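# Close the rice cooker lid until it latches, then release

## Task

Push the rice cooker's lid shut so that it clicks into its latch, and afterwards release it and move the hand away.

## Robot and tools

Robot: two arms, left_arm and right_arm, each ending in a five-jointed dexterous hand (index, middle, ring, thumb). right_arm has a right hand and left_arm a mirrored left hand. Base poses in the scene frame: left_arm (+0.025, +0.365, +0.047) m, quat_wxyz (+1.000, 0, 0, -0.023); right_arm (+0.036, -0.306, +0.039) m, quat_wxyz (+1.000, 0, 0, +0.018). A two-camera stand sits behind the arms.

Scene frame: origin at table height, halfway between the nominal bases; +x out over the table, +z up, +y toward left_arm. Arm names do not match image sides. Reported end_effector_position (m) and end_effector_quat_wxyz are in this frame and may be off by a few cm, more at long reach.

Hand point axes (right hand): +z runs along the straight fingers toward the tips, +y points out of the palm face, +x goes across the palm away from the thumb. On the left hand +x points toward the thumb instead. The palm face is at y = -0.062. Straight fingertips reach about z = +0.12. A rigid mast at the wrist (x +0.05 to +0.10, z -0.16 to -0.11, up to y = +0.06; sign of x flips on the left hand) can strike objects.

execute_actions(actions, cameras): actions is a list of actions; each action is a table of 1 to 15 rows, each row one 1/30 s control step. If fewer than 15 rows, the last row repeats to fill 15 steps, so each action lasts 0.5 s. Every row is one flat list of 48 numbers, all within [-1, 1], covering both arms even when only one moves:
1-6: left_arm dx, dy, dz, rx, ry, rz
7-22: left hand's 16 motor numbers
23-24: left current_limit, speed
25-30: right_arm dx, dy, dz, rx, ry, rz
31-46: right hand's 16 motor numbers
47-48: right current_limit, speed.

Arm numbers are offsets, not poses: each row is measured from that arm's Hand target at the start of the action (not from the prior row), along that Hand target's own axes. 1.0 equals 0.6 m for dx/dy/dz and 180 degrees for the rotation vector rx, ry, rz. Sending the same offset again moves further. All zeros re-requests the current target. Each step the commanded orientation is limited to 40 degrees from the measured one. The hand often stops short of the target (friction, weight, an elbow that sags downward); if it stays short, command the remaining gap, and aim a bit high to offset sag. To stop pressing on something, set the target back beyond the current hand point. A wrist near the first joint's axis can make the whole arm swing.

Hand numbers, in this exact order: index_mcp, index_abd, index_pip, index_dip, middle_mcp, middle_abd, middle_pip, middle_dip, ring_mcp, ring_abd, ring_pip, ring_dip, thumb_cmc, thumb_axl, thumb_mcp, thumb_ipl. Each is an absolute goal angle scaled between the hinge's stops; moving toward -1 curls fingers toward the palm (straight values: mcp +0.75, abd 0, pip +0.58, dip +0.70, thumb_cmc +0.71, thumb_axl +0.68, thumb_mcp +0.23, thumb_ipl +0.17). Zero is a target, not 'keep'; to hold a hand as is, resend its hand_goal, hand_current_limit and hand_speed. Alternative grasp form: put a, b, c, d in the first four slots and exactly 0 in the other twelve. All four at 0 is the open hand; a curls index and middle tips, b bends all fingers at the knuckle, c swings the thumb across the palm, d curls the ring finger. current_limit maps -1..+1 to 0..550 mA (minimum 11 mA); speed sets hinge speed as (speed+1)/2 of 8.5 rad/s. Defaults are +0.4 and -0.6 and persist until changed. A flat open hand or bent knuckles make a good pushing surface for a lid.

cameras: names from cam_head_left, cam_head_right, cam_high, cam_left_wrist, cam_right_wrist (all 672x504), or ["all"], or []. Omitted or null gives all images only when actions is empty; otherwise none. An unknown name invalidates the call. An empty actions list just observes.

zoom_image(camera, region): enlarges [x0, y0, x1, y1] pixels (origin top-left, max 504x504) of that camera's most recent image; only cameras in the newest images can be zoomed.

finished_scene(scene=1): ends the scene permanently; the lid must be latched and remain so. Answering without any tool call ends it too.

Results: Hand target (the last commanded pose after clipping; next offsets start from it), end-effector pose, joint positions, velocities (may read 'within noise' or be left out), joint torques (include gravity, offset and noisy; numbers 3 and 4 wrap at ±28 N m), motor temperatures, and for each hand hand_goal, hand_measured, hand_current_ma, hand_state (moving, goal, blocked, overload), hand_current_limit, hand_speed. A motor at 495 mA or more for 5 s shuts off for 10 s. Reaching 100 °C drops the arm for 30-60 s; MOTOR HOT appears at 85 °C. Long reaches, loads and pushing toward unreachable poses heat motors, even while you think. Any arm stop loses commands sent during it.

Cautions: close the lid gently, not with a slam or hard blow; do not strike the cooker, table or stand; do not let the two arms touch or grip each other; nothing may fall or be left off the table; release only once the lid is still. Loose objects may be nudged at random. The scene keeps running while you reason, holding the last command. Smooth, low-effort, quick motion is best.

Each tool is called by a JSON object that holds its "name" and its "arguments".

## Session

{"name": "execute_actions", "arguments": {"actions": [], "cameras": ["all"]}}

Scene clock: 0.00 s.
left_arm: end_effector_position=(+0.6467, -0.1682, +0.3404) hand_goal=(+0.754, +0.000, +0.576, +0.696, +0.754, +0.000, +0.576, +0.696, +0.754, +0.000, +0.576, +0.696, +0.714, +0.678, +0.226, +0.168) hand_measured=(+0.754, +0.000, +0.576, +0.696, +0.754, +0.000, +0.576, +0.696, +0.754, +0.000, +0.576, +0.696, +0.714, +0.678, +0.226, +0.168) hand_current_ma=(+0, +0, +0, +0, +0, +0, +0, +0, +0, +0, +0, +0, +0, +0, +0, +0) hand_state=(goal, goal, goal, goal, goal, goal, goal, goal, goal, goal, goal, goal, goal, goal, goal, goal) hand_current_limit=0.40 hand_speed=-0.60 end_effector_quat_wxyz=(+0.348, +0.846, +0.403, +0.017) | right_arm: end_effector_position=(+0.6021, -0.5427, +0.2223) hand_goal=(+0.754, +0.000, +0.576, +0.696, +0.754, +0.000, +0.576, +0.696, +0.754, +0.000, +0.576, +0.696, +0.714, +0.678, +0.226, +0.168) hand_measured=(+0.754, +0.000, +0.576, +0.696, +0.754, +0.000, +0.576, +0.696, +0.754, +0.000, +0.576, +0.696, +0.714, +0.678, +0.226, +0.168) hand_current_ma=(+0, +0, +0, +0, +0, +0, +0, +0, +0, +0, +0, +0, +0, +0, +0, +0) hand_state=(goal, goal, goal, goal, goal, goal, goal, goal, goal, goal, goal, goal, goal, goal, goal, goal) hand_current_limit=0.40 hand_speed=-0.60 end_effector_quat_wxyz=(+0.002, +0.862, +0.504, +0.050)
Joint positions: left_arm=[-0.646 1.925 1.861 -0.832 0.248 -0.097] | right_arm=[-0.392 1.708 1.526 -1.322 -0.074 0.158]
Joint velocities: within noise
Joint torques (N m): no reading
Motor temperatures (°C): left_arm=[34 28 31 27 31 28] | right_arm=[27 28 27 28 23 27]
Heat: left arm: hottest waist 34 °C; right arm: hottest shoulder 28 °C.
Hand target: left_arm +0.6504, -0.1713, +0.3582; +0.362, +0.843, +0.398, +0.023 | right_arm +0.6081, -0.5450, +0.2256; +0.006, +0.862, +0.504, +0.053

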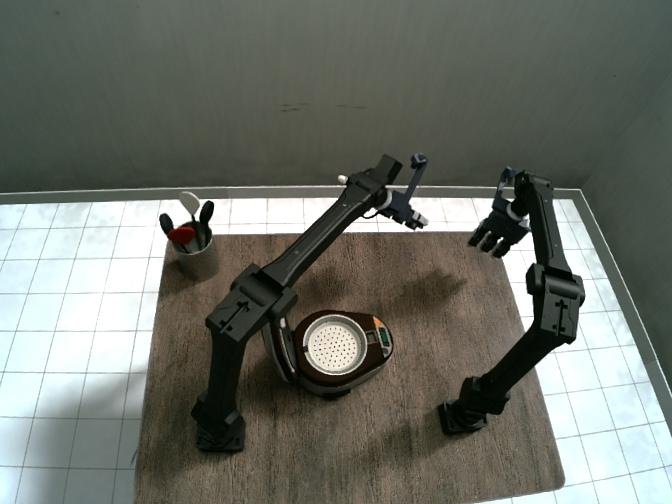

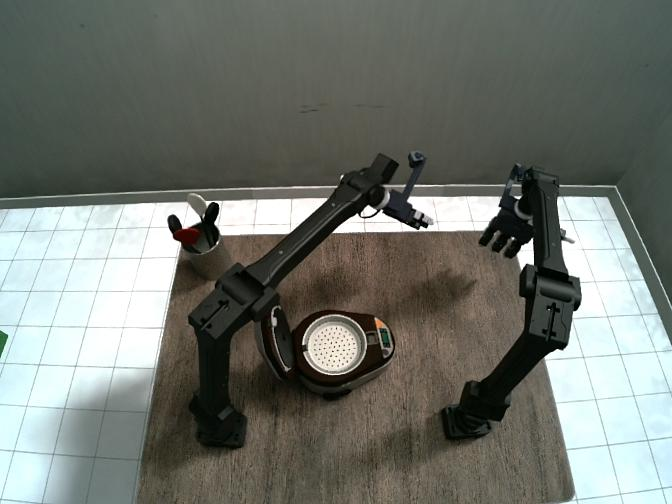

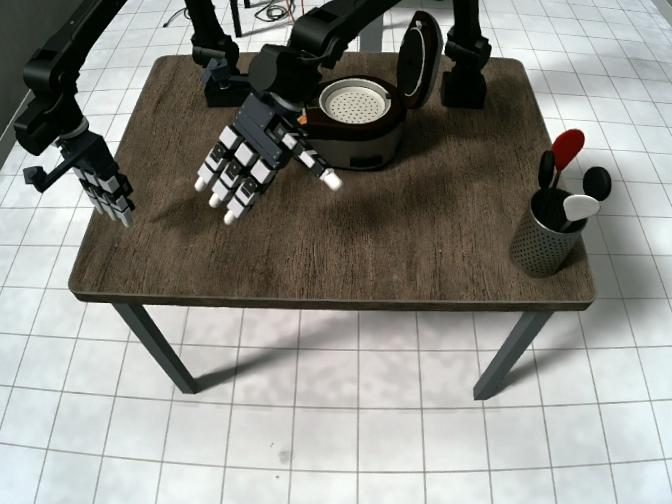

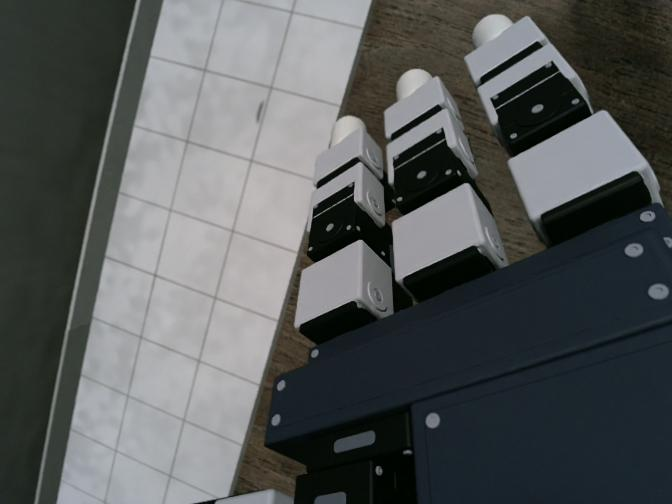

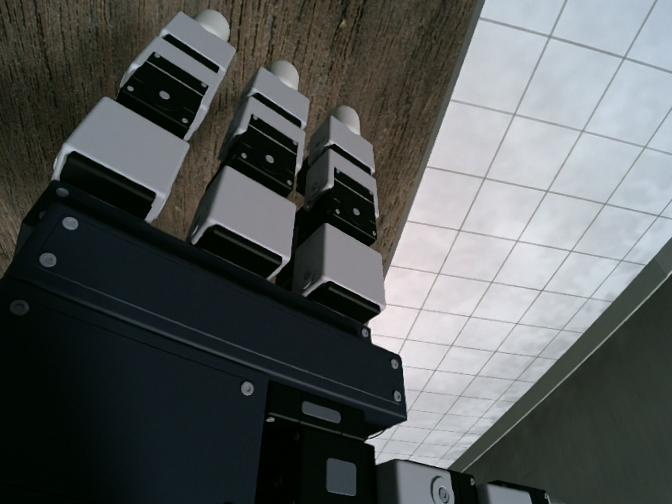

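{"name": "zoom_image", "arguments": {"camera": "cam_head_right", "region": [230, 270, 420, 420]}}

{"name": "zoom_image", "arguments": {"camera": "cam_high", "region": [260, 0, 500, 180]}}

{"name": "zoom_image", "arguments": {"camera": "cam_head_left", "region": [230, 270, 420, 420]}}

Scaled by 2.653 from the camera's 672x504 image, which has a finer 960x720 frame.

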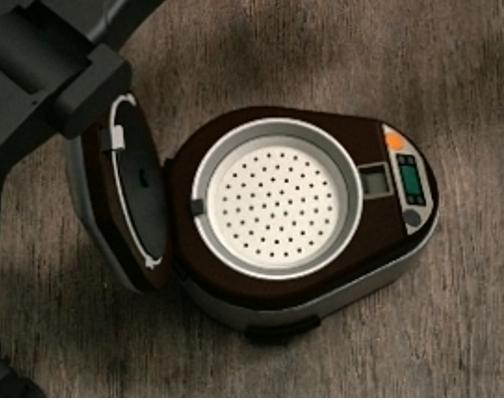

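Scaled by 2.100 from the camera's 672x504 image, which has a finer 960x720 frame.

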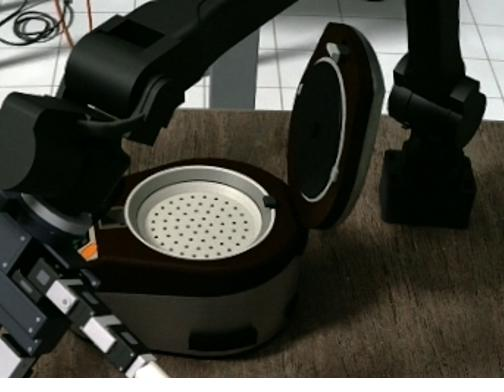

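Scaled by 2.653 from the camera's 672x504 image, which has a finer 960x720 frame.

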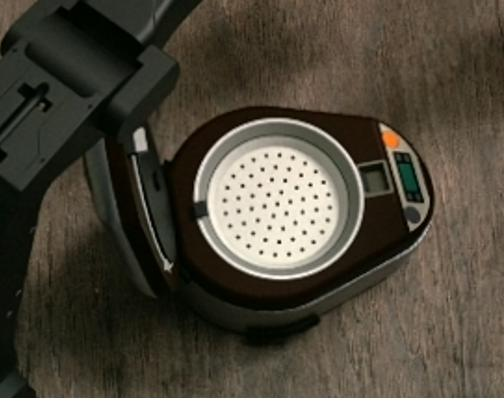

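{"name": "execute_actions", "arguments": {"actions": [[[-0.0365,-0.0054,-0.153,0,0,0,0,0,0,0,0,0,0,0,0,0,0,0,0,0,0,0,0.4,-0.6,0.0094,-0.0459,-0.19,0,0,0,0,0.8,0.75,0.5,0,0,0,0,0,0,0,0,0,0,0,0,0.4,-0.6]],[[-0.0365,-0.0054,-0.153,0,0,0,0,0,0,0,0,0,0,0,0,0,0,0,0,0,0,0,0.4,-0.6,0.0094,-0.0459,-0.19,0,0,0,0,0.8,0.75,0.5,0,0,0,0,0,0,0,0,0,0,0,0,0.4,-0.6]]]}}

Scene clock: 209.83 s.
left_arm: end_effector_position=(+0.5527, -0.0904, +0.5060) hand_goal=(+0.750, +0.000, +0.580, +0.700, +0.750, +0.000, +0.580, +0.700, +0.750, +0.000, +0.580, +0.700, +0.710, +0.680, +0.230, +0.170) hand_measured=(+0.756, +0.000, +0.578, +0.698, +0.756, +0.000, +0.578, +0.698, +0.756, +0.000, +0.578, +0.698, +0.718, +0.678, +0.224, +0.168) hand_current_ma=(+20, +0, -3, -7, +21, +0, -3, -7, +19, +0, -3, -6, +23, -7, -22, -9) hand_state=(goal, goal, goal, goal, goal, goal, goal, goal, goal, goal, goal, goal, goal, goal, goal, goal) hand_current_limit=0.40 hand_speed=-0.60 end_effector_quat_wxyz=(+0.367, +0.841, +0.397, +0.025) | right_arm: end_effector_position=(+0.5356, -0.5198, +0.4403) hand_goal=(-0.542, +0.000, +0.358, +0.860, -0.550, +0.000, +0.420, +0.926, -0.488, +0.000, -0.220, +0.310, -0.564, +0.680, +0.042, +0.218) hand_measured=(-0.520, +0.000, +0.362, +0.858, -0.530, +0.000, +0.424, +0.924, -0.472, +0.000, -0.216, +0.312, -0.560, +0.678, +0.040, +0.214) hand_current_ma=(+36, +0, +4, -1, +35, +0, +4, -2, +26, +0, +4, +2, +3, -2, -3, -5) hand_state=(blocked, goal, goal, goal, blocked, goal, goal, goal, goal, goal, goal, goal, goal, goal, goal, goal) hand_current_limit=0.40 hand_speed=-0.60 end_effector_quat_wxyz=(+0.051, +0.860, +0.501, +0.085)
Joint positions: left_arm=[-0.646 1.592 1.817 -1.078 0.25 -0.097] | right_arm=[-0.392 1.478 1.791 -1.697 -0.067 0.164]
Joint torques (N m): left_arm=[1.85 -17.73 9.16 1.87 0.23 0.03] | right_arm=[-0.26 -11.93 11.6 0.54 -0.02 -0.04]
Motor temperatures (°C): left_arm=[33 38 42 26 28 27] | right_arm=[27 31 34 26 23 25]
Heat: left arm: hottest elbow 42 °C; right arm: hottest elbow 34 °C.
Hand target: left_arm +0.5562, -0.0902, +0.5006; +0.362, +0.843, +0.398, +0.023 | right_arm +0.5437, -0.5178, +0.4499; +0.006, +0.862, +0.504, +0.053
Off the commanded pose: left_arm 0.006 m, 1 deg | right_arm 0.013 m, 6 deg.
joint sent to its limit (right arm) — joint 4 (wrist pitch), lower limit. The joint targets are off in orientation, not in position.

{"name": "execute_actions", "arguments": {"actions": [[[0.3805,-0.0122,-0.139,-0.0277,0.0698,-0.082,0,0,0,0,0,0,0,0,0,0,0,0,0,0,0,0,0.4,-0.6,0,0,0,-0.0445,0,0,0,0.8,0.75,0.5,0,0,0,0,0,0,0,0,0,0,0,0,0.4,-0.6]],[[0.3805,-0.0122,-0.139,-0.0277,0.0698,-0.082,0,0,0,0,0,0,0,0,0,0,0,0,0,0,0,0,0.4,-0.6,0,0,0,-0.0445,0,0,0,0.8,0.75,0.5,0,0,0,0,0,0,0,0,0,0,0,0,0.4,-0.6]],[[0.3805,-0.0122,-0.139,-0.0277,0.0698,-0.082,0,0,0,0,0,0,0,0,0,0,0,0,0,0,0,0,0.4,-0.6,0.3042,-0.094,-0.006,0.0095,0.0373,-0.1042,0,0.8,0.75,0.5,0,0,0,0,0,0,0,0,0,0,0,0,0.4,-0.6]],[[0.3805,-0.0122,-0.139,-0.0277,0.0698,-0.082,0,0,0,0,0,0,0,0,0,0,0,0,0,0,0,0,0.4,-0.6,0.3042,-0.094,-0.006,0.0095,0.0373,-0.1042,0,0.8,0.75,0.5,0,0,0,0,0,0,0,0,0,0,0,0,0.4,-0.6]],[[0.3805,-0.0122,-0.139,-0.0277,0.0698,-0.082,0,0,0,0,0,0,0,0,0,0,0,0,0,0,0,0,0.4,-0.6,0.3042,-0.094,-0.006,0.0095,0.0373,-0.1042,0,0.8,0.75,0.5,0,0,0,0,0,0,0,0,0,0,0,0,0.4,-0.6]],[[0.3805,-0.0122,-0.139,-0.0277,0.0698,-0.082,0,0,0,0,0,0,0,0,0,0,0,0,0,0,0,0,0.4,-0.6,0.3042,-0.094,-0.006,0.0095,0.0373,-0.1042,0,0.8,0.75,0.5,0,0,0,0,0,0,0,0,0,0,0,0,0.4,-0.6]]], "cameras": ["cam_head_left", "cam_head_right", "cam_high"]}}

Scene clock: 231.17 s.
left_arm: end_effector_position=(+0.1540, +1.0420, +0.4770) hand_goal=(+0.750, +0.000, +0.580, +0.700, +0.750, +0.000, +0.580, +0.700, +0.750, +0.000, +0.580, +0.700, +0.710, +0.680, +0.230, +0.170) hand_measured=(+0.756, +0.000, +0.580, +0.698, +0.756, +0.000, +0.580, +0.698, +0.756, +0.000, +0.580, +0.698, +0.718, +0.678, +0.224, +0.168) hand_current_ma=(+20, +1, -2, -7, +21, +1, -2, -7, +19, +1, -2, -6, +23, -7, -22, -9) hand_state=(goal, goal, goal, goal, goal, goal, goal, goal, goal, goal, goal, goal, goal, goal, goal, goal) hand_current_limit=0.40 hand_speed=-0.60 end_effector_quat_wxyz=(+0.163, +0.072, +0.935, +0.306) | right_arm: end_effector_position=(+0.3231, +0.1517, +0.4447) hand_goal=(-0.542, +0.000, +0.358, +0.860, -0.550, +0.000, +0.420, +0.926, -0.488, +0.000, -0.220, +0.310, -0.564, +0.680, +0.042, +0.218) hand_measured=(-0.522, +0.000, +0.362, +0.858, -0.530, +0.000, +0.424, +0.924, -0.472, +0.000, -0.216, +0.312, -0.564, +0.678, +0.040, +0.214) hand_current_ma=(+35, +0, +4, -1, +35, +0, +4, -2, +26, +0, +4, +2, +0, -1, -3, -5) hand_state=(blocked, goal, goal, goal, blocked, goal, goal, goal, goal, goal, goal, goal, goal, goal, goal, goal) hand_current_limit=0.40 hand_speed=-0.60 end_effector_quat_wxyz=(+0.016, +0.329, +0.929, +0.167)
Joint positions: left_arm=[1.45 1.581 1.757 -1.078 0.255 -0.104] | right_arm=[1.041 1.373 1.635 -1.497 -0.02 0.189]
Joint torques (N m): left_arm=[2.08 -17.32 12.88 1.95 0.12 0.12] | right_arm=[-1.96 -10.29 10.56 2.06 -0.01 -0.09]
Heat: left arm: hottest elbow 41 °C; right arm: hottest elbow 33 °C.
Hand target: left_arm +0.1511, +1.0525, +0.5004; +0.161, +0.075, +0.929, +0.325 | right_arm +0.3330, +0.1574, +0.4497; +0.018, +0.337, +0.925, +0.175
Off the commanded pose: left_arm 0.026 m, 2 deg | right_arm 0.013 m, 1 deg.
Images, in order (width x height): cam_head_left 672x504, cam_head_right 672x504, cam_high 672x504.

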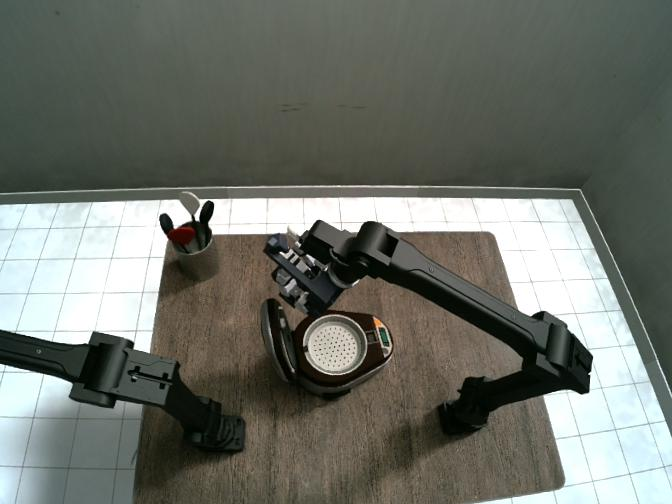

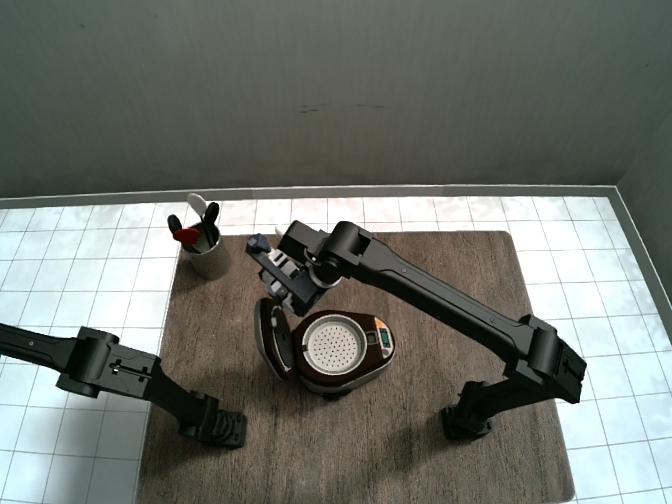

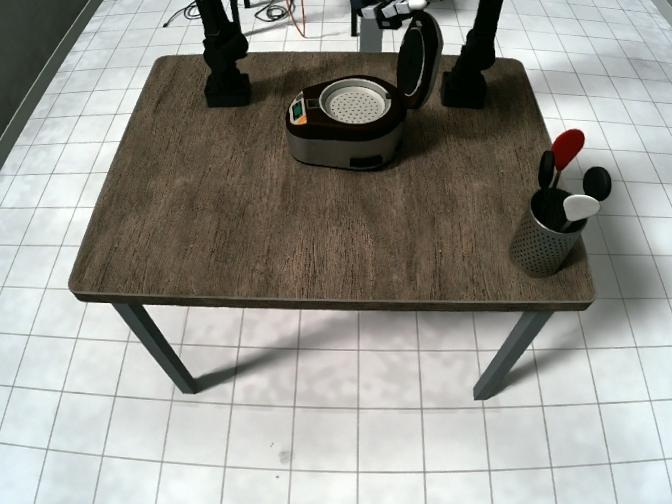

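{"name": "zoom_image", "arguments": {"camera": "cam_head_left", "region": [230, 220, 400, 400]}}

{"name": "zoom_image", "arguments": {"camera": "cam_high", "region": [270, 0, 510, 180]}}

{"name": "zoom_image", "arguments": {"camera": "cam_head_right", "region": [230, 220, 400, 400]}}

Scaled by 2.800 from the camera's 672x504 image, which has a finer 960x720 frame.

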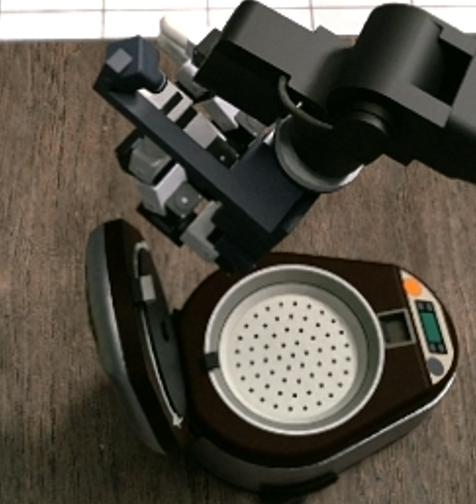

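Scaled by 2.100 from the camera's 672x504 image, which has a finer 960x720 frame.

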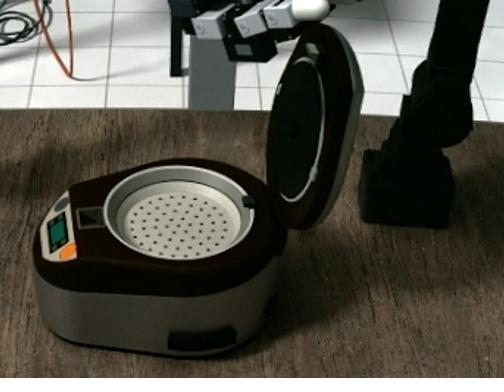

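Scaled by 2.800 from the camera's 672x504 image, which has a finer 960x720 frame.

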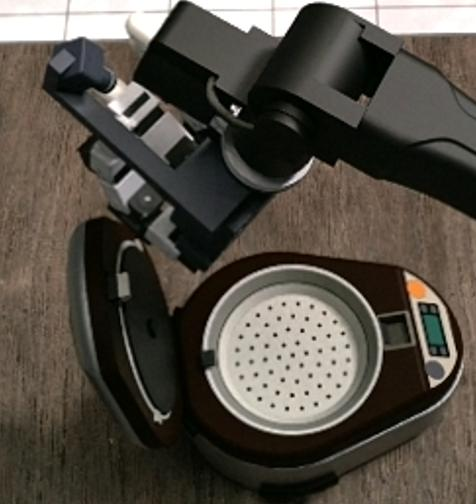

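{"name": "execute_actions", "arguments": {"actions": [[[0,0,0,0,0,0,0,0,0,0,0,0,0,0,0,0,0,0,0,0,0,0,0.4,-0.6,0.1785,0.076,0.0167,0.007,0.028,-0.0782,0,0.8,0.75,0.5,0,0,0,0,0,0,0,0,0,0,0,0,0.4,-0.6]],[[0,0,0,0,0,0,0,0,0,0,0,0,0,0,0,0,0,0,0,0,0,0,0.4,-0.6,0.123,0.139,0.07,0.007,0.028,-0.0782,0,0.8,0.75,0.5,0,0,0,0,0,0,0,0,0,0,0,0,0.4,-0.6]]], "cameras": ["cam_head_left", "cam_head_right", "cam_high"]}}

{"name": "zoom_image", "arguments": {"camera": "cam_high", "region": [270, 0, 510, 180]}}

{"name": "zoom_image", "arguments": {"camera": "cam_head_left", "region": [200, 220, 400, 400]}}

Scene clock: 273.27 s.
left_arm: end_effector_position=(+0.1538, +1.0439, +0.4797) hand_goal=(+0.750, +0.000, +0.580, +0.700, +0.750, +0.000, +0.580, +0.700, +0.750, +0.000, +0.580, +0.700, +0.710, +0.680, +0.230, +0.170) hand_measured=(+0.756, +0.000, +0.580, +0.698, +0.756, +0.000, +0.580, +0.698, +0.756, +0.000, +0.580, +0.698, +0.718, +0.678, +0.224, +0.168) hand_current_ma=(+20, +1, -2, -7, +21, +1, -2, -7, +19, +1, -2, -6, +23, -7, -22, -9) hand_state=(goal, goal, goal, goal, goal, goal, goal, goal, goal, goal, goal, goal, goal, goal, goal, goal) hand_current_limit=0.40 hand_speed=-0.60 end_effector_quat_wxyz=(+0.163, +0.072, +0.934, +0.309) | right_arm: end_effector_position=(+0.2490, +0.3686, +0.4412) hand_goal=(-0.542, +0.000, +0.358, +0.860, -0.550, +0.000, +0.420, +0.926, -0.488, +0.000, -0.220, +0.310, -0.564, +0.680, +0.042, +0.218) hand_measured=(-0.522, +0.000, +0.362, +0.858, -0.530, +0.000, +0.424, +0.924, -0.472, +0.000, -0.216, +0.312, -0.564, +0.678, +0.038, +0.214) hand_current_ma=(+35, +0, +4, -1, +35, +0, +4, -2, +26, +0, +4, +2, +0, -1, -3, -5) hand_state=(blocked, goal, goal, goal, blocked, goal, goal, goal, goal, goal, goal, goal, goal, goal, goal, goal) hand_current_limit=0.40 hand_speed=-0.60 end_effector_quat_wxyz=(-0.031, +0.093, +0.982, +0.165)
Joint positions: left_arm=[1.45 1.585 1.766 -1.078 0.255 -0.104] | right_arm=[1.216 1.853 2.218 -1.625 -0.132 -0.111]
Joint torques (N m): left_arm=[2.08 -17.32 12.83 1.84 0.08 0.13] | right_arm=[-1.61 -16.85 12.71 0.88 -0.32 -0.25]
Motor temperatures (°C): left_arm=[33 32 41 25 27 27] | right_arm=[27 30 34 26 23 25]
Heat: left arm: hottest elbow 41 °C; right arm: hottest elbow 34 °C.
Hand target: left_arm +0.1512, +1.0526, +0.5002; +0.161, +0.076, +0.929, +0.325 | right_arm +0.2500, +0.3756, +0.4595; -0.028, +0.086, +0.981, +0.174
Off the commanded pose: left_arm 0.023 m, 2 deg | right_arm 0.019 m, 1 deg.
Images, in order (width x height): cam_head_left 672x504, cam_head_right 672x504, cam_high 672x504.

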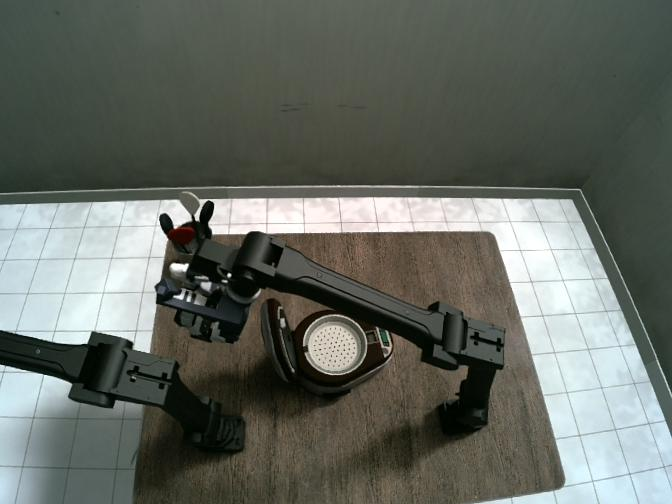

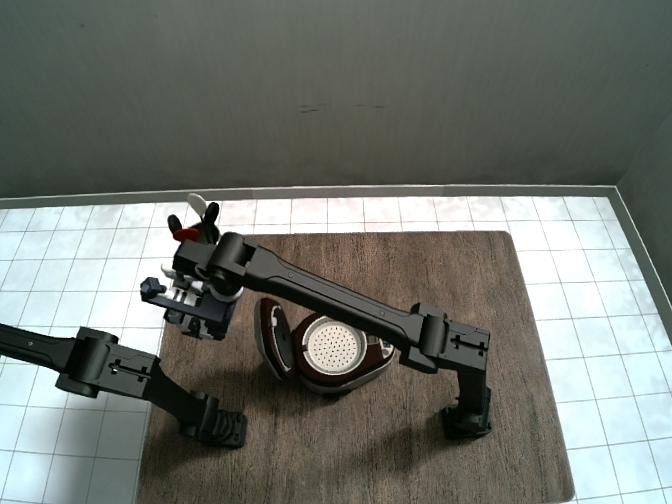

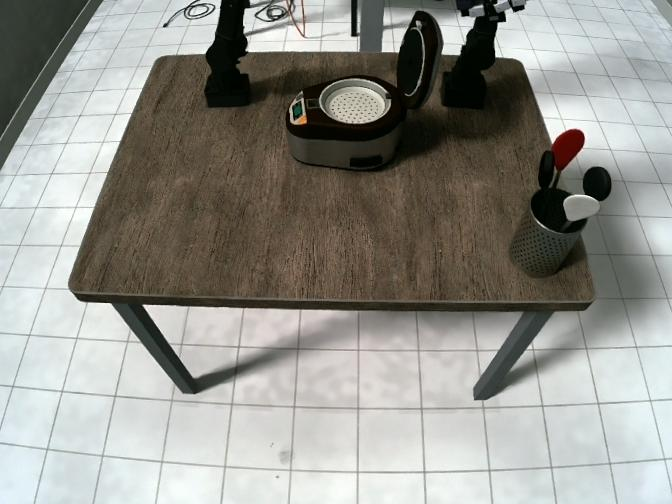

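Scaled by 2.100 from the camera's 672x504 image, which has a finer 960x720 frame.

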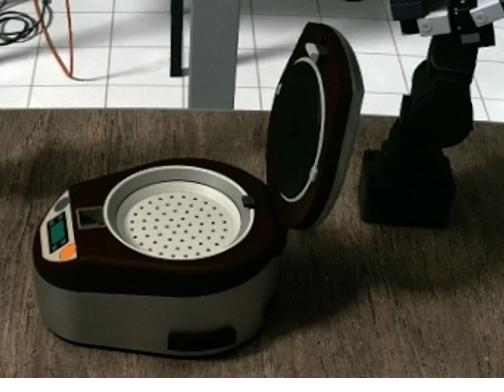

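Scaled by 2.520 from the camera's 672x504 image, which has a finer 960x720 frame.

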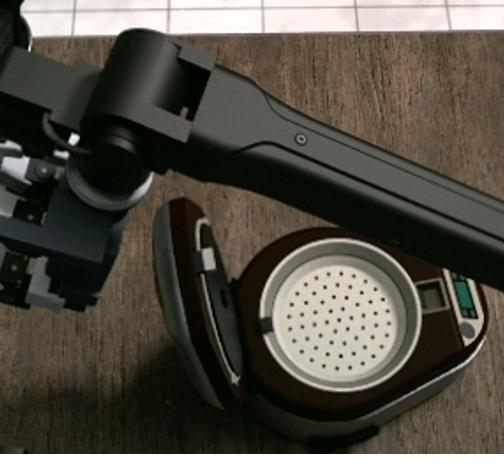

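{"name": "execute_actions", "arguments": {"actions": [[[0,0,0,0,0,0,0,0,0,0,0,0,0,0,0,0,0,0,0,0,0,0,0.4,-0.6,-0.0062,-0.0217,0.0895,0,0,0,0,0.8,0.75,0.5,0,0,0,0,0,0,0,0,0,0,0,0,0.4,-0.6]],[[0,0,0,0,0,0,0,0,0,0,0,0,0,0,0,0,0,0,0,0,0,0,0.4,-0.6,-0.0062,-0.0217,0.0895,0,0,0,0,0.8,0.75,0.5,0,0,0,0,0,0,0,0,0,0,0,0,0.4,-0.6]]], "cameras": ["cam_head_left", "cam_head_right", "cam_high"]}}

{"name": "zoom_image", "arguments": {"camera": "cam_high", "region": [270, 0, 510, 180]}}

{"name": "zoom_image", "arguments": {"camera": "cam_head_left", "region": [160, 220, 400, 420]}}

Scene clock: 299.57 s.
left_arm: end_effector_position=(+0.1538, +1.0439, +0.4797) hand_goal=(+0.750, +0.000, +0.580, +0.700, +0.750, +0.000, +0.580, +0.700, +0.750, +0.000, +0.580, +0.700, +0.710, +0.680, +0.230, +0.170) hand_measured=(+0.756, +0.000, +0.580, +0.698, +0.756, +0.000, +0.580, +0.698, +0.756, +0.000, +0.580, +0.698, +0.718, +0.678, +0.224, +0.168) hand_current_ma=(+20, +1, -2, -7, +21, +1, -2, -7, +19, +1, -2, -6, +23, -7, -22, -9) hand_state=(goal, goal, goal, goal, goal, goal, goal, goal, goal, goal, goal, goal, goal, goal, goal, goal) hand_current_limit=0.40 hand_speed=-0.60 end_effector_quat_wxyz=(+0.163, +0.072, +0.934, +0.309) | right_arm: end_effector_position=(+0.2538, +0.3834, +0.3601) hand_goal=(-0.542, +0.000, +0.358, +0.860, -0.550, +0.000, +0.420, +0.926, -0.488, +0.000, -0.220, +0.310, -0.564, +0.680, +0.042, +0.218) hand_measured=(-0.522, +0.000, +0.362, +0.858, -0.530, +0.000, +0.424, +0.924, -0.472, +0.000, -0.216, +0.312, -0.564, +0.678, +0.038, +0.214) hand_current_ma=(+34, +0, +4, -1, +33, +0, +4, -2, +25, +0, +4, +2, +0, -1, -3, -5) hand_state=(blocked, goal, goal, goal, blocked, goal, goal, goal, goal, goal, goal, goal, goal, goal, goal, goal) hand_current_limit=0.40 hand_speed=-0.60 end_effector_quat_wxyz=(-0.028, +0.091, +0.979, +0.178)
Joint positions: left_arm=[1.45 1.585 1.766 -1.078 0.255 -0.104] | right_arm=[1.216 1.817 1.935 -1.351 -0.132 -0.111]
Joint torques (N m): left_arm=[2.14 -17.26 12.82 1.85 0.08 0.11] | right_arm=[-0.79 -16.91 8.2 2.04 -0.29 -0.21]
Heat: left arm: hottest elbow 45 °C; right arm: hottest elbow 35 °C.
Hand target: left_arm +0.1512, +1.0526, +0.5002; +0.161, +0.076, +0.929, +0.325 | right_arm +0.2499, +0.3874, +0.3495; -0.028, +0.086, +0.981, +0.174
Off the commanded pose: left_arm 0.023 m, 2 deg | right_arm 0.012 m, 1 deg.
Images, in order (width x height): cam_head_left 672x504, cam_head_right 672x504, cam_high 672x504.

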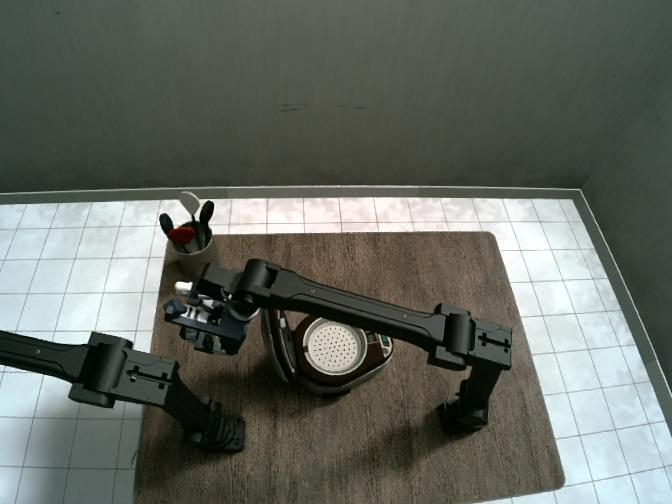

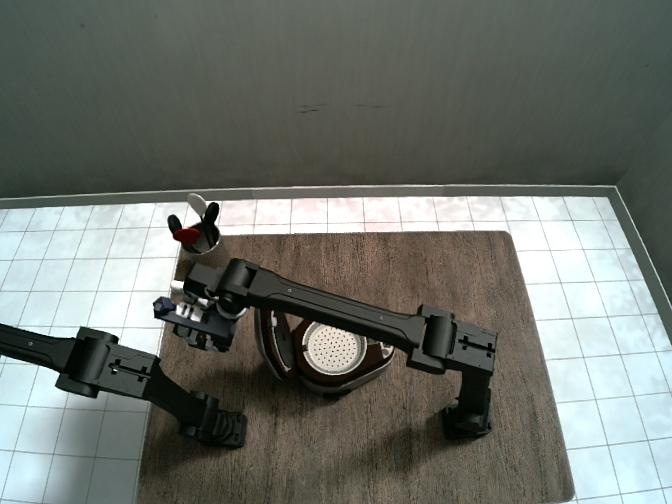

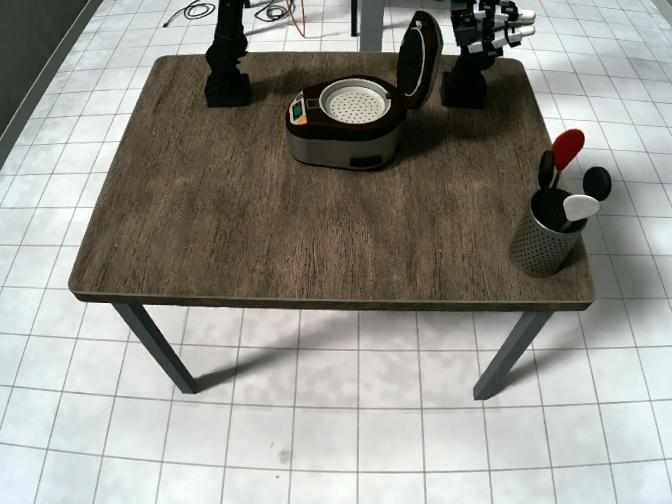

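Scaled by 2.100 from the camera's 672x504 image, which has a finer 960x720 frame.

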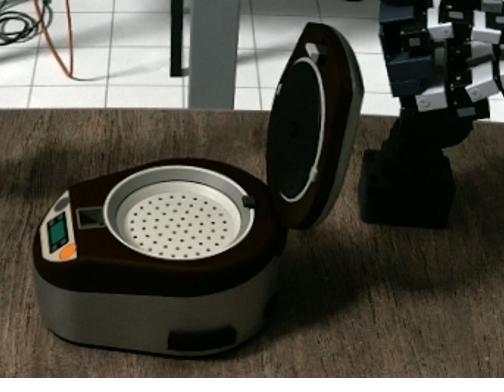

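Scaled by 2.100 from the camera's 672x504 image, which has a finer 960x720 frame.

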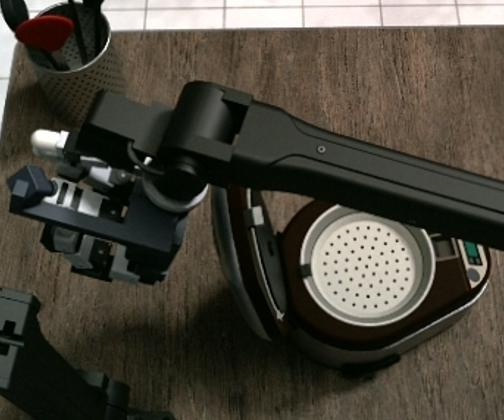

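{"name": "execute_actions", "arguments": {"actions": [[[0,0,0,0,0,0,0,0,0,0,0,0,0,0,0,0,0,0,0,0,0,0,0.4,-0.6,-0.0079,-0.0462,-0.0173,0,0,0,0,0.8,0.75,0.5,0,0,0,0,0,0,0,0,0,0,0,0,0.4,-0.6]],[[0,0,0,0,0,0,0,0,0,0,0,0,0,0,0,0,0,0,0,0,0,0,0.4,-0.6,-0.0053,-0.0308,-0.0115,0,0,0,0,0.8,0.75,0.5,0,0,0,0,0,0,0,0,0,0,0,0,0.4,-0.6]]], "cameras": ["cam_head_right", "cam_high"]}}

{"name": "zoom_image", "arguments": {"camera": "cam_high", "region": [270, 0, 510, 180]}}

{"name": "zoom_image", "arguments": {"camera": "cam_head_right", "region": [160, 220, 400, 420]}}

Scene clock: 310.90 s.
left_arm: end_effector_position=(+0.1538, +1.0439, +0.4797) hand_goal=(+0.750, +0.000, +0.580, +0.700, +0.750, +0.000, +0.580, +0.700, +0.750, +0.000, +0.580, +0.700, +0.710, +0.680, +0.230, +0.170) hand_measured=(+0.756, +0.000, +0.580, +0.698, +0.756, +0.000, +0.580, +0.698, +0.756, +0.000, +0.580, +0.698, +0.718, +0.678, +0.224, +0.168) hand_current_ma=(+20, +1, -2, -7, +21, +1, -2, -7, +19, +1, -2, -6, +23, -7, -22, -9) hand_state=(goal, goal, goal, goal, goal, goal, goal, goal, goal, goal, goal, goal, goal, goal, goal, goal) hand_current_limit=0.40 hand_speed=-0.60 end_effector_quat_wxyz=(+0.163, +0.072, +0.934, +0.309) | right_arm: end_effector_position=(+0.2396, +0.3471, +0.3613) hand_goal=(-0.542, +0.000, +0.358, +0.860, -0.550, +0.000, +0.420, +0.926, -0.488, +0.000, -0.220, +0.310, -0.564, +0.680, +0.042, +0.218) hand_measured=(-0.522, +0.000, +0.362, +0.858, -0.530, +0.000, +0.424, +0.924, -0.472, +0.000, -0.216, +0.312, -0.562, +0.678, +0.038, +0.214) hand_current_ma=(+34, +0, +4, -1, +33, +0, +4, -2, +25, +0, +3, +2, +0, -1, -4, -5) hand_state=(blocked, goal, goal, goal, blocked, goal, goal, goal, goal, goal, goal, goal, goal, goal, goal, goal) hand_current_limit=0.40 hand_speed=-0.60 end_effector_quat_wxyz=(-0.027, +0.074, +0.980, +0.185)
Joint positions: left_arm=[1.45 1.585 1.766 -1.078 0.255 -0.104] | right_arm=[1.213 1.697 1.767 -1.292 -0.141 -0.148]
Joint torques (N m): left_arm=[2.08 -17.26 12.85 1.87 0.07 0.12] | right_arm=[-2.55 -16.26 7.34 1.47 -0.36 -0.06]
Motor temperatures (°C): left_arm=[32 33 46 25 27 27] | right_arm=[27 31 35 26 23 24]
Heat: left arm: hottest elbow 46 °C; right arm: hottest elbow 35 °C.
Hand target: left_arm +0.1512, +1.0526, +0.5002; +0.161, +0.076, +0.929, +0.325 | right_arm +0.2500, +0.3374, +0.3495; -0.028, +0.086, +0.981, +0.174
Off the commanded pose: left_arm 0.023 m, 2 deg | right_arm 0.019 m, 2 deg.
Images, in order (width x height): cam_head_right 672x504, cam_high 672x504.

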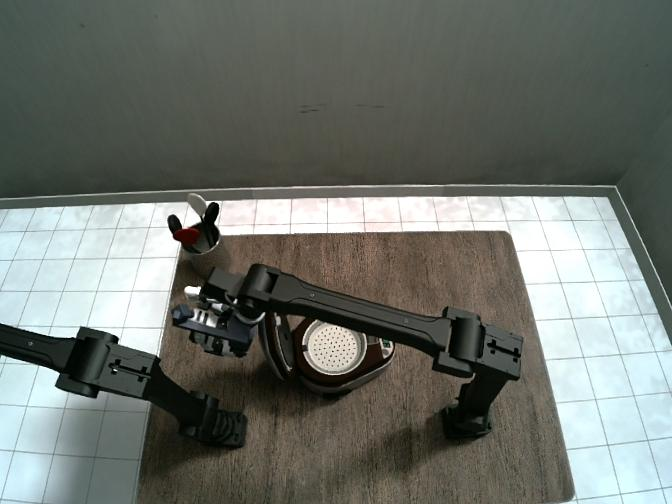

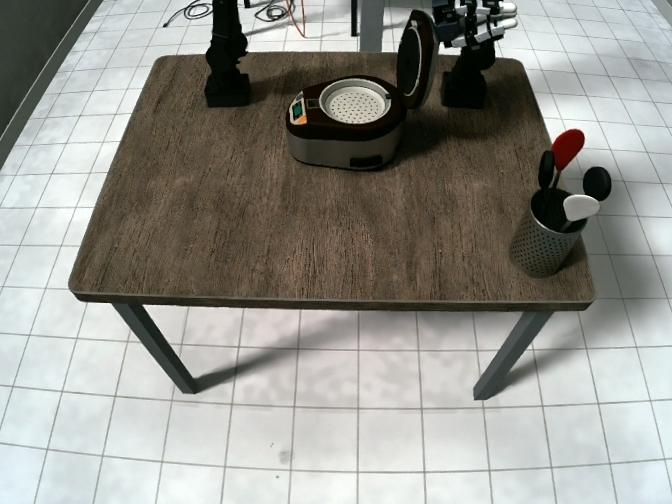

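Scaled by 2.100 from the camera's 672x504 image, which has a finer 960x720 frame.

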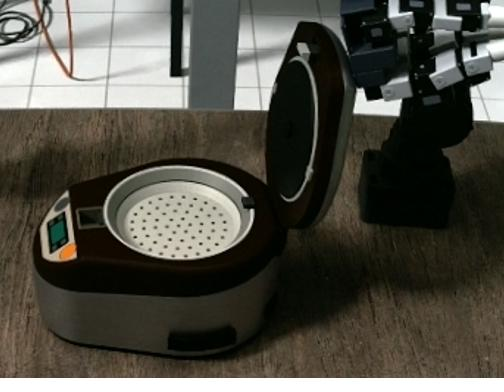

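Scaled by 2.100 from the camera's 672x504 image, which has a finer 960x720 frame.

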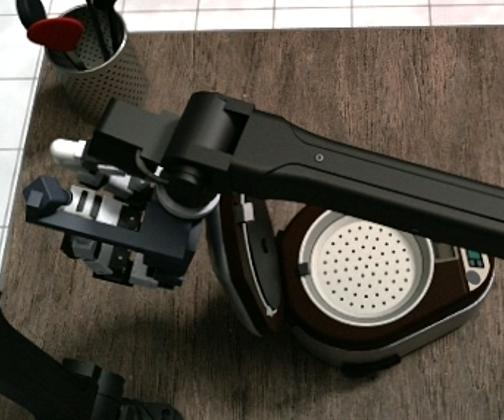

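{"name": "execute_actions", "arguments": {"actions": [[[0,0,0,0,0,0,0,0,0,0,0,0,0,0,0,0,0,0,0,0,0,0,0.4,-0.6,-0.0079,-0.0462,-0.0173,0,0,0,0,0.8,0.75,0.5,0,0,0,0,0,0,0,0,0,0,0,0,0.4,-0.6]],[[0,0,0,0,0,0,0,0,0,0,0,0,0,0,0,0,0,0,0,0,0,0,0.4,-0.6,-0.0079,-0.0462,-0.0173,0,0,0,0,0.8,0.75,0.5,0,0,0,0,0,0,0,0,0,0,0,0,0.4,-0.6]]], "cameras": ["cam_head_right", "cam_high"]}}

{"name": "zoom_image", "arguments": {"camera": "cam_high", "region": [270, 0, 510, 180]}}

{"name": "zoom_image", "arguments": {"camera": "cam_head_right", "region": [160, 220, 400, 420]}}

Scene clock: 319.27 s.
left_arm: end_effector_position=(+0.1538, +1.0439, +0.4797) hand_goal=(+0.750, +0.000, +0.580, +0.700, +0.750, +0.000, +0.580, +0.700, +0.750, +0.000, +0.580, +0.700, +0.710, +0.680, +0.230, +0.170) hand_measured=(+0.756, +0.000, +0.580, +0.698, +0.756, +0.000, +0.580, +0.698, +0.756, +0.000, +0.580, +0.698, +0.718, +0.678, +0.224, +0.168) hand_current_ma=(+20, +1, -2, -7, +21, +1, -2, -7, +19, +1, -2, -6, +23, -7, -22, -9) hand_state=(goal, goal, goal, goal, goal, goal, goal, goal, goal, goal, goal, goal, goal, goal, goal, goal) hand_current_limit=0.40 hand_speed=-0.60 end_effector_quat_wxyz=(+0.163, +0.072, +0.934, +0.309) | right_arm: end_effector_position=(+0.2407, +0.2878, +0.3640) hand_goal=(-0.542, +0.000, +0.358, +0.860, -0.550, +0.000, +0.420, +0.926, -0.488, +0.000, -0.220, +0.310, -0.564, +0.680, +0.042, +0.218) hand_measured=(-0.522, +0.000, +0.362, +0.858, -0.530, +0.000, +0.424, +0.924, -0.472, +0.000, -0.216, +0.312, -0.562, +0.678, +0.038, +0.214) hand_current_ma=(+34, +0, +4, -1, +33, +0, +4, -2, +25, +0, +3, +2, +0, -1, -4, -5) hand_state=(blocked, goal, goal, goal, blocked, goal, goal, goal, goal, goal, goal, goal, goal, goal, goal, goal) hand_current_limit=0.40 hand_speed=-0.60 end_effector_quat_wxyz=(-0.026, +0.075, +0.979, +0.188)
Joint positions: left_arm=[1.45 1.585 1.766 -1.078 0.255 -0.104] | right_arm=[1.172 1.544 1.585 -1.261 -0.155 -0.183]
Joint torques (N m): left_arm=[2.02 -17.26 12.78 1.83 0.08 0.12] | right_arm=[-2.61 -13.86 7.49 1.21 -0.27 -0.12]
Heat: left arm: hottest elbow 46 °C; right arm: hottest elbow 35 °C.
Hand target: left_arm +0.1512, +1.0526, +0.5002; +0.161, +0.076, +0.929, +0.325 | right_arm +0.2500, +0.2774, +0.3496; -0.028, +0.086, +0.981, +0.174
Off the commanded pose: left_arm 0.023 m, 2 deg | right_arm 0.020 m, 2 deg.
Images, in order (width x height): cam_head_right 672x504, cam_high 672x504.

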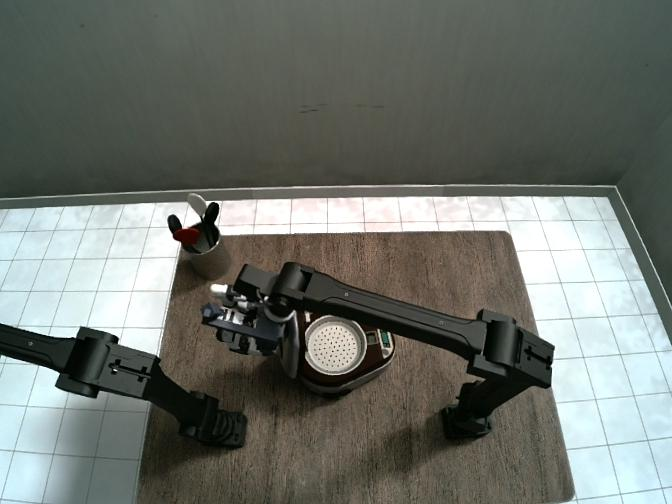

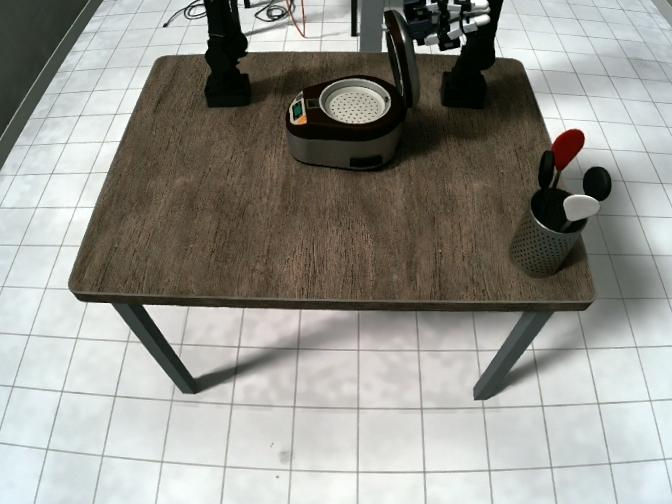

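Scaled by 2.100 from the camera's 672x504 image, which has a finer 960x720 frame.

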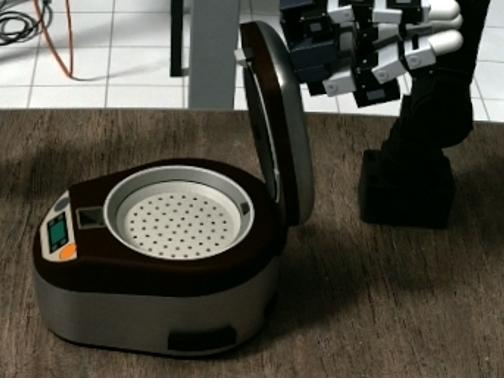

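Scaled by 2.100 from the camera's 672x504 image, which has a finer 960x720 frame.

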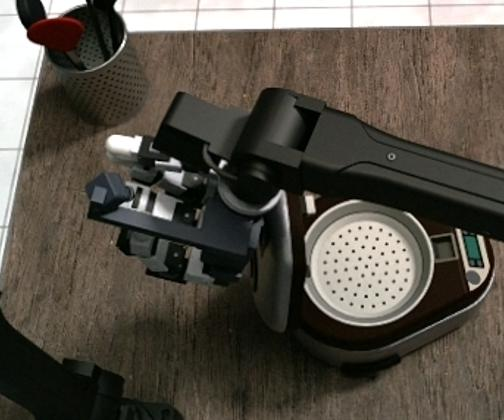

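{"name": "execute_actions", "arguments": {"actions": [[[0,0,0,0,0,0,0,0,0,0,0,0,0,0,0,0,0,0,0,0,0,0,0.4,-0.6,-0.0079,-0.0462,-0.0173,0,0,0,0,0.8,0.75,0.5,0,0,0,0,0,0,0,0,0,0,0,0,0.4,-0.6]],[[0,0,0,0,0,0,0,0,0,0,0,0,0,0,0,0,0,0,0,0,0,0,0.4,-0.6,-0.0083,-0.0479,-0.0126,0,0,0,0,0.8,0.75,0.5,0,0,0,0,0,0,0,0,0,0,0,0,0.4,-0.6]]], "cameras": ["cam_head_right", "cam_high"]}}

{"name": "zoom_image", "arguments": {"camera": "cam_high", "region": [270, 0, 510, 180]}}

{"name": "zoom_image", "arguments": {"camera": "cam_head_right", "region": [160, 220, 400, 420]}}

Scene clock: 327.50 s.
left_arm: end_effector_position=(+0.1538, +1.0439, +0.4797) hand_goal=(+0.750, +0.000, +0.580, +0.700, +0.750, +0.000, +0.580, +0.700, +0.750, +0.000, +0.580, +0.700, +0.710, +0.680, +0.230, +0.170) hand_measured=(+0.756, +0.000, +0.580, +0.698, +0.756, +0.000, +0.580, +0.698, +0.756, +0.000, +0.580, +0.698, +0.718, +0.678, +0.224, +0.168) hand_current_ma=(+20, +1, -2, -7, +21, +1, -2, -7, +19, +1, -2, -6, +23, -7, -22, -9) hand_state=(goal, goal, goal, goal, goal, goal, goal, goal, goal, goal, goal, goal, goal, goal, goal, goal) hand_current_limit=0.40 hand_speed=-0.60 end_effector_quat_wxyz=(+0.163, +0.072, +0.934, +0.309) | right_arm: end_effector_position=(+0.2443, +0.2264, +0.3601) hand_goal=(-0.542, +0.000, +0.358, +0.860, -0.550, +0.000, +0.420, +0.926, -0.488, +0.000, -0.220, +0.310, -0.564, +0.680, +0.042, +0.218) hand_measured=(-0.522, +0.000, +0.362, +0.858, -0.530, +0.000, +0.424, +0.924, -0.472, +0.000, -0.216, +0.312, -0.562, +0.678, +0.038, +0.214) hand_current_ma=(+34, +0, +4, -1, +33, +0, +4, -2, +25, +0, +3, +2, +0, -1, -4, -5) hand_state=(blocked, goal, goal, goal, blocked, goal, goal, goal, goal, goal, goal, goal, goal, goal, goal, goal) hand_current_limit=0.40 hand_speed=-0.60 end_effector_quat_wxyz=(-0.025, +0.079, +0.979, +0.187)
Joint positions: left_arm=[1.45 1.585 1.766 -1.078 0.255 -0.104] | right_arm=[1.117 1.401 1.422 -1.251 -0.169 -0.229]
Joint torques (N m): left_arm=[2.08 -17.2 12.85 1.87 0.08 0.11] | right_arm=[-2.2 -11.52 7.51 1.28 -0.4 -0.13]
Heat: left arm: hottest elbow 46 °C; right arm: hottest elbow 34 °C.
Hand target: left_arm +0.1512, +1.0526, +0.5002; +0.161, +0.076, +0.929, +0.325 | right_arm +0.2498, +0.2175, +0.3466; -0.028, +0.086, +0.981, +0.174
Off the commanded pose: left_arm 0.023 m, 2 deg | right_arm 0.017 m, 2 deg.
Images, in order (width x height): cam_head_right 672x504, cam_high 672x504.

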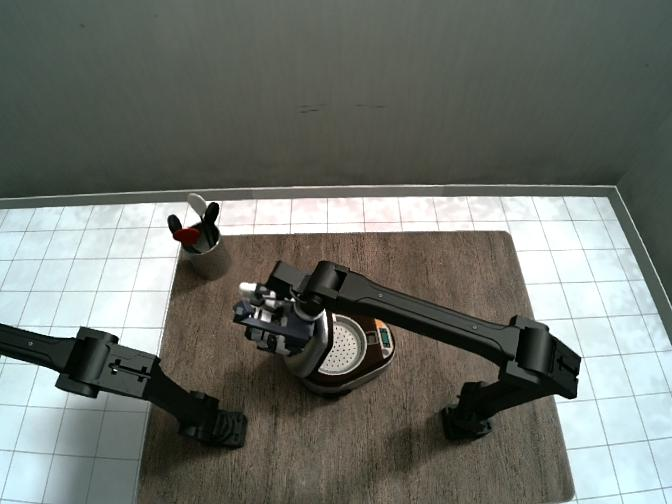

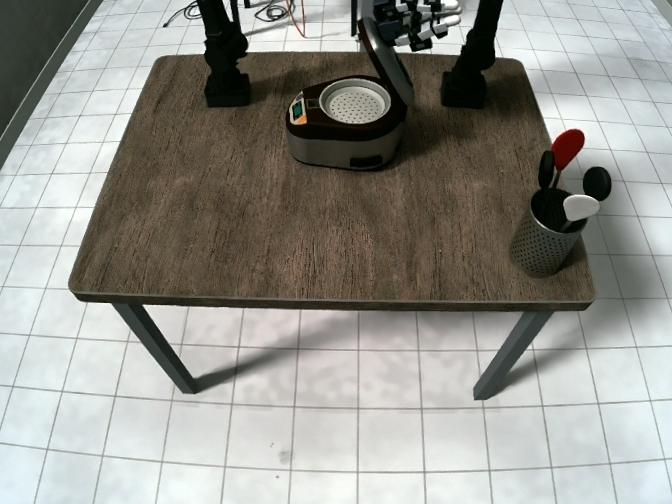

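Scaled by 2.100 from the camera's 672x504 image, which has a finer 960x720 frame.

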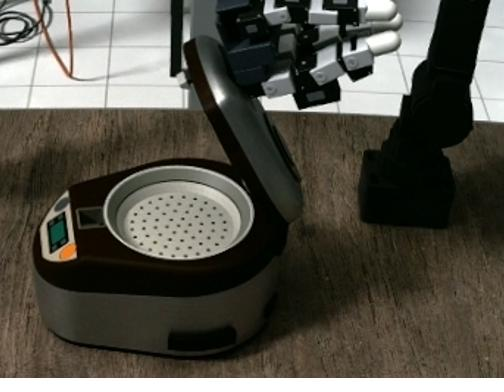

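Scaled by 2.100 from the camera's 672x504 image, which has a finer 960x720 frame.

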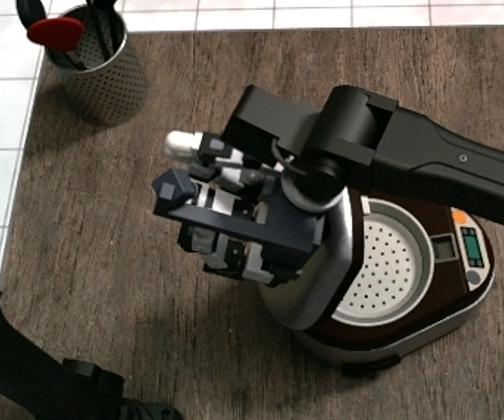

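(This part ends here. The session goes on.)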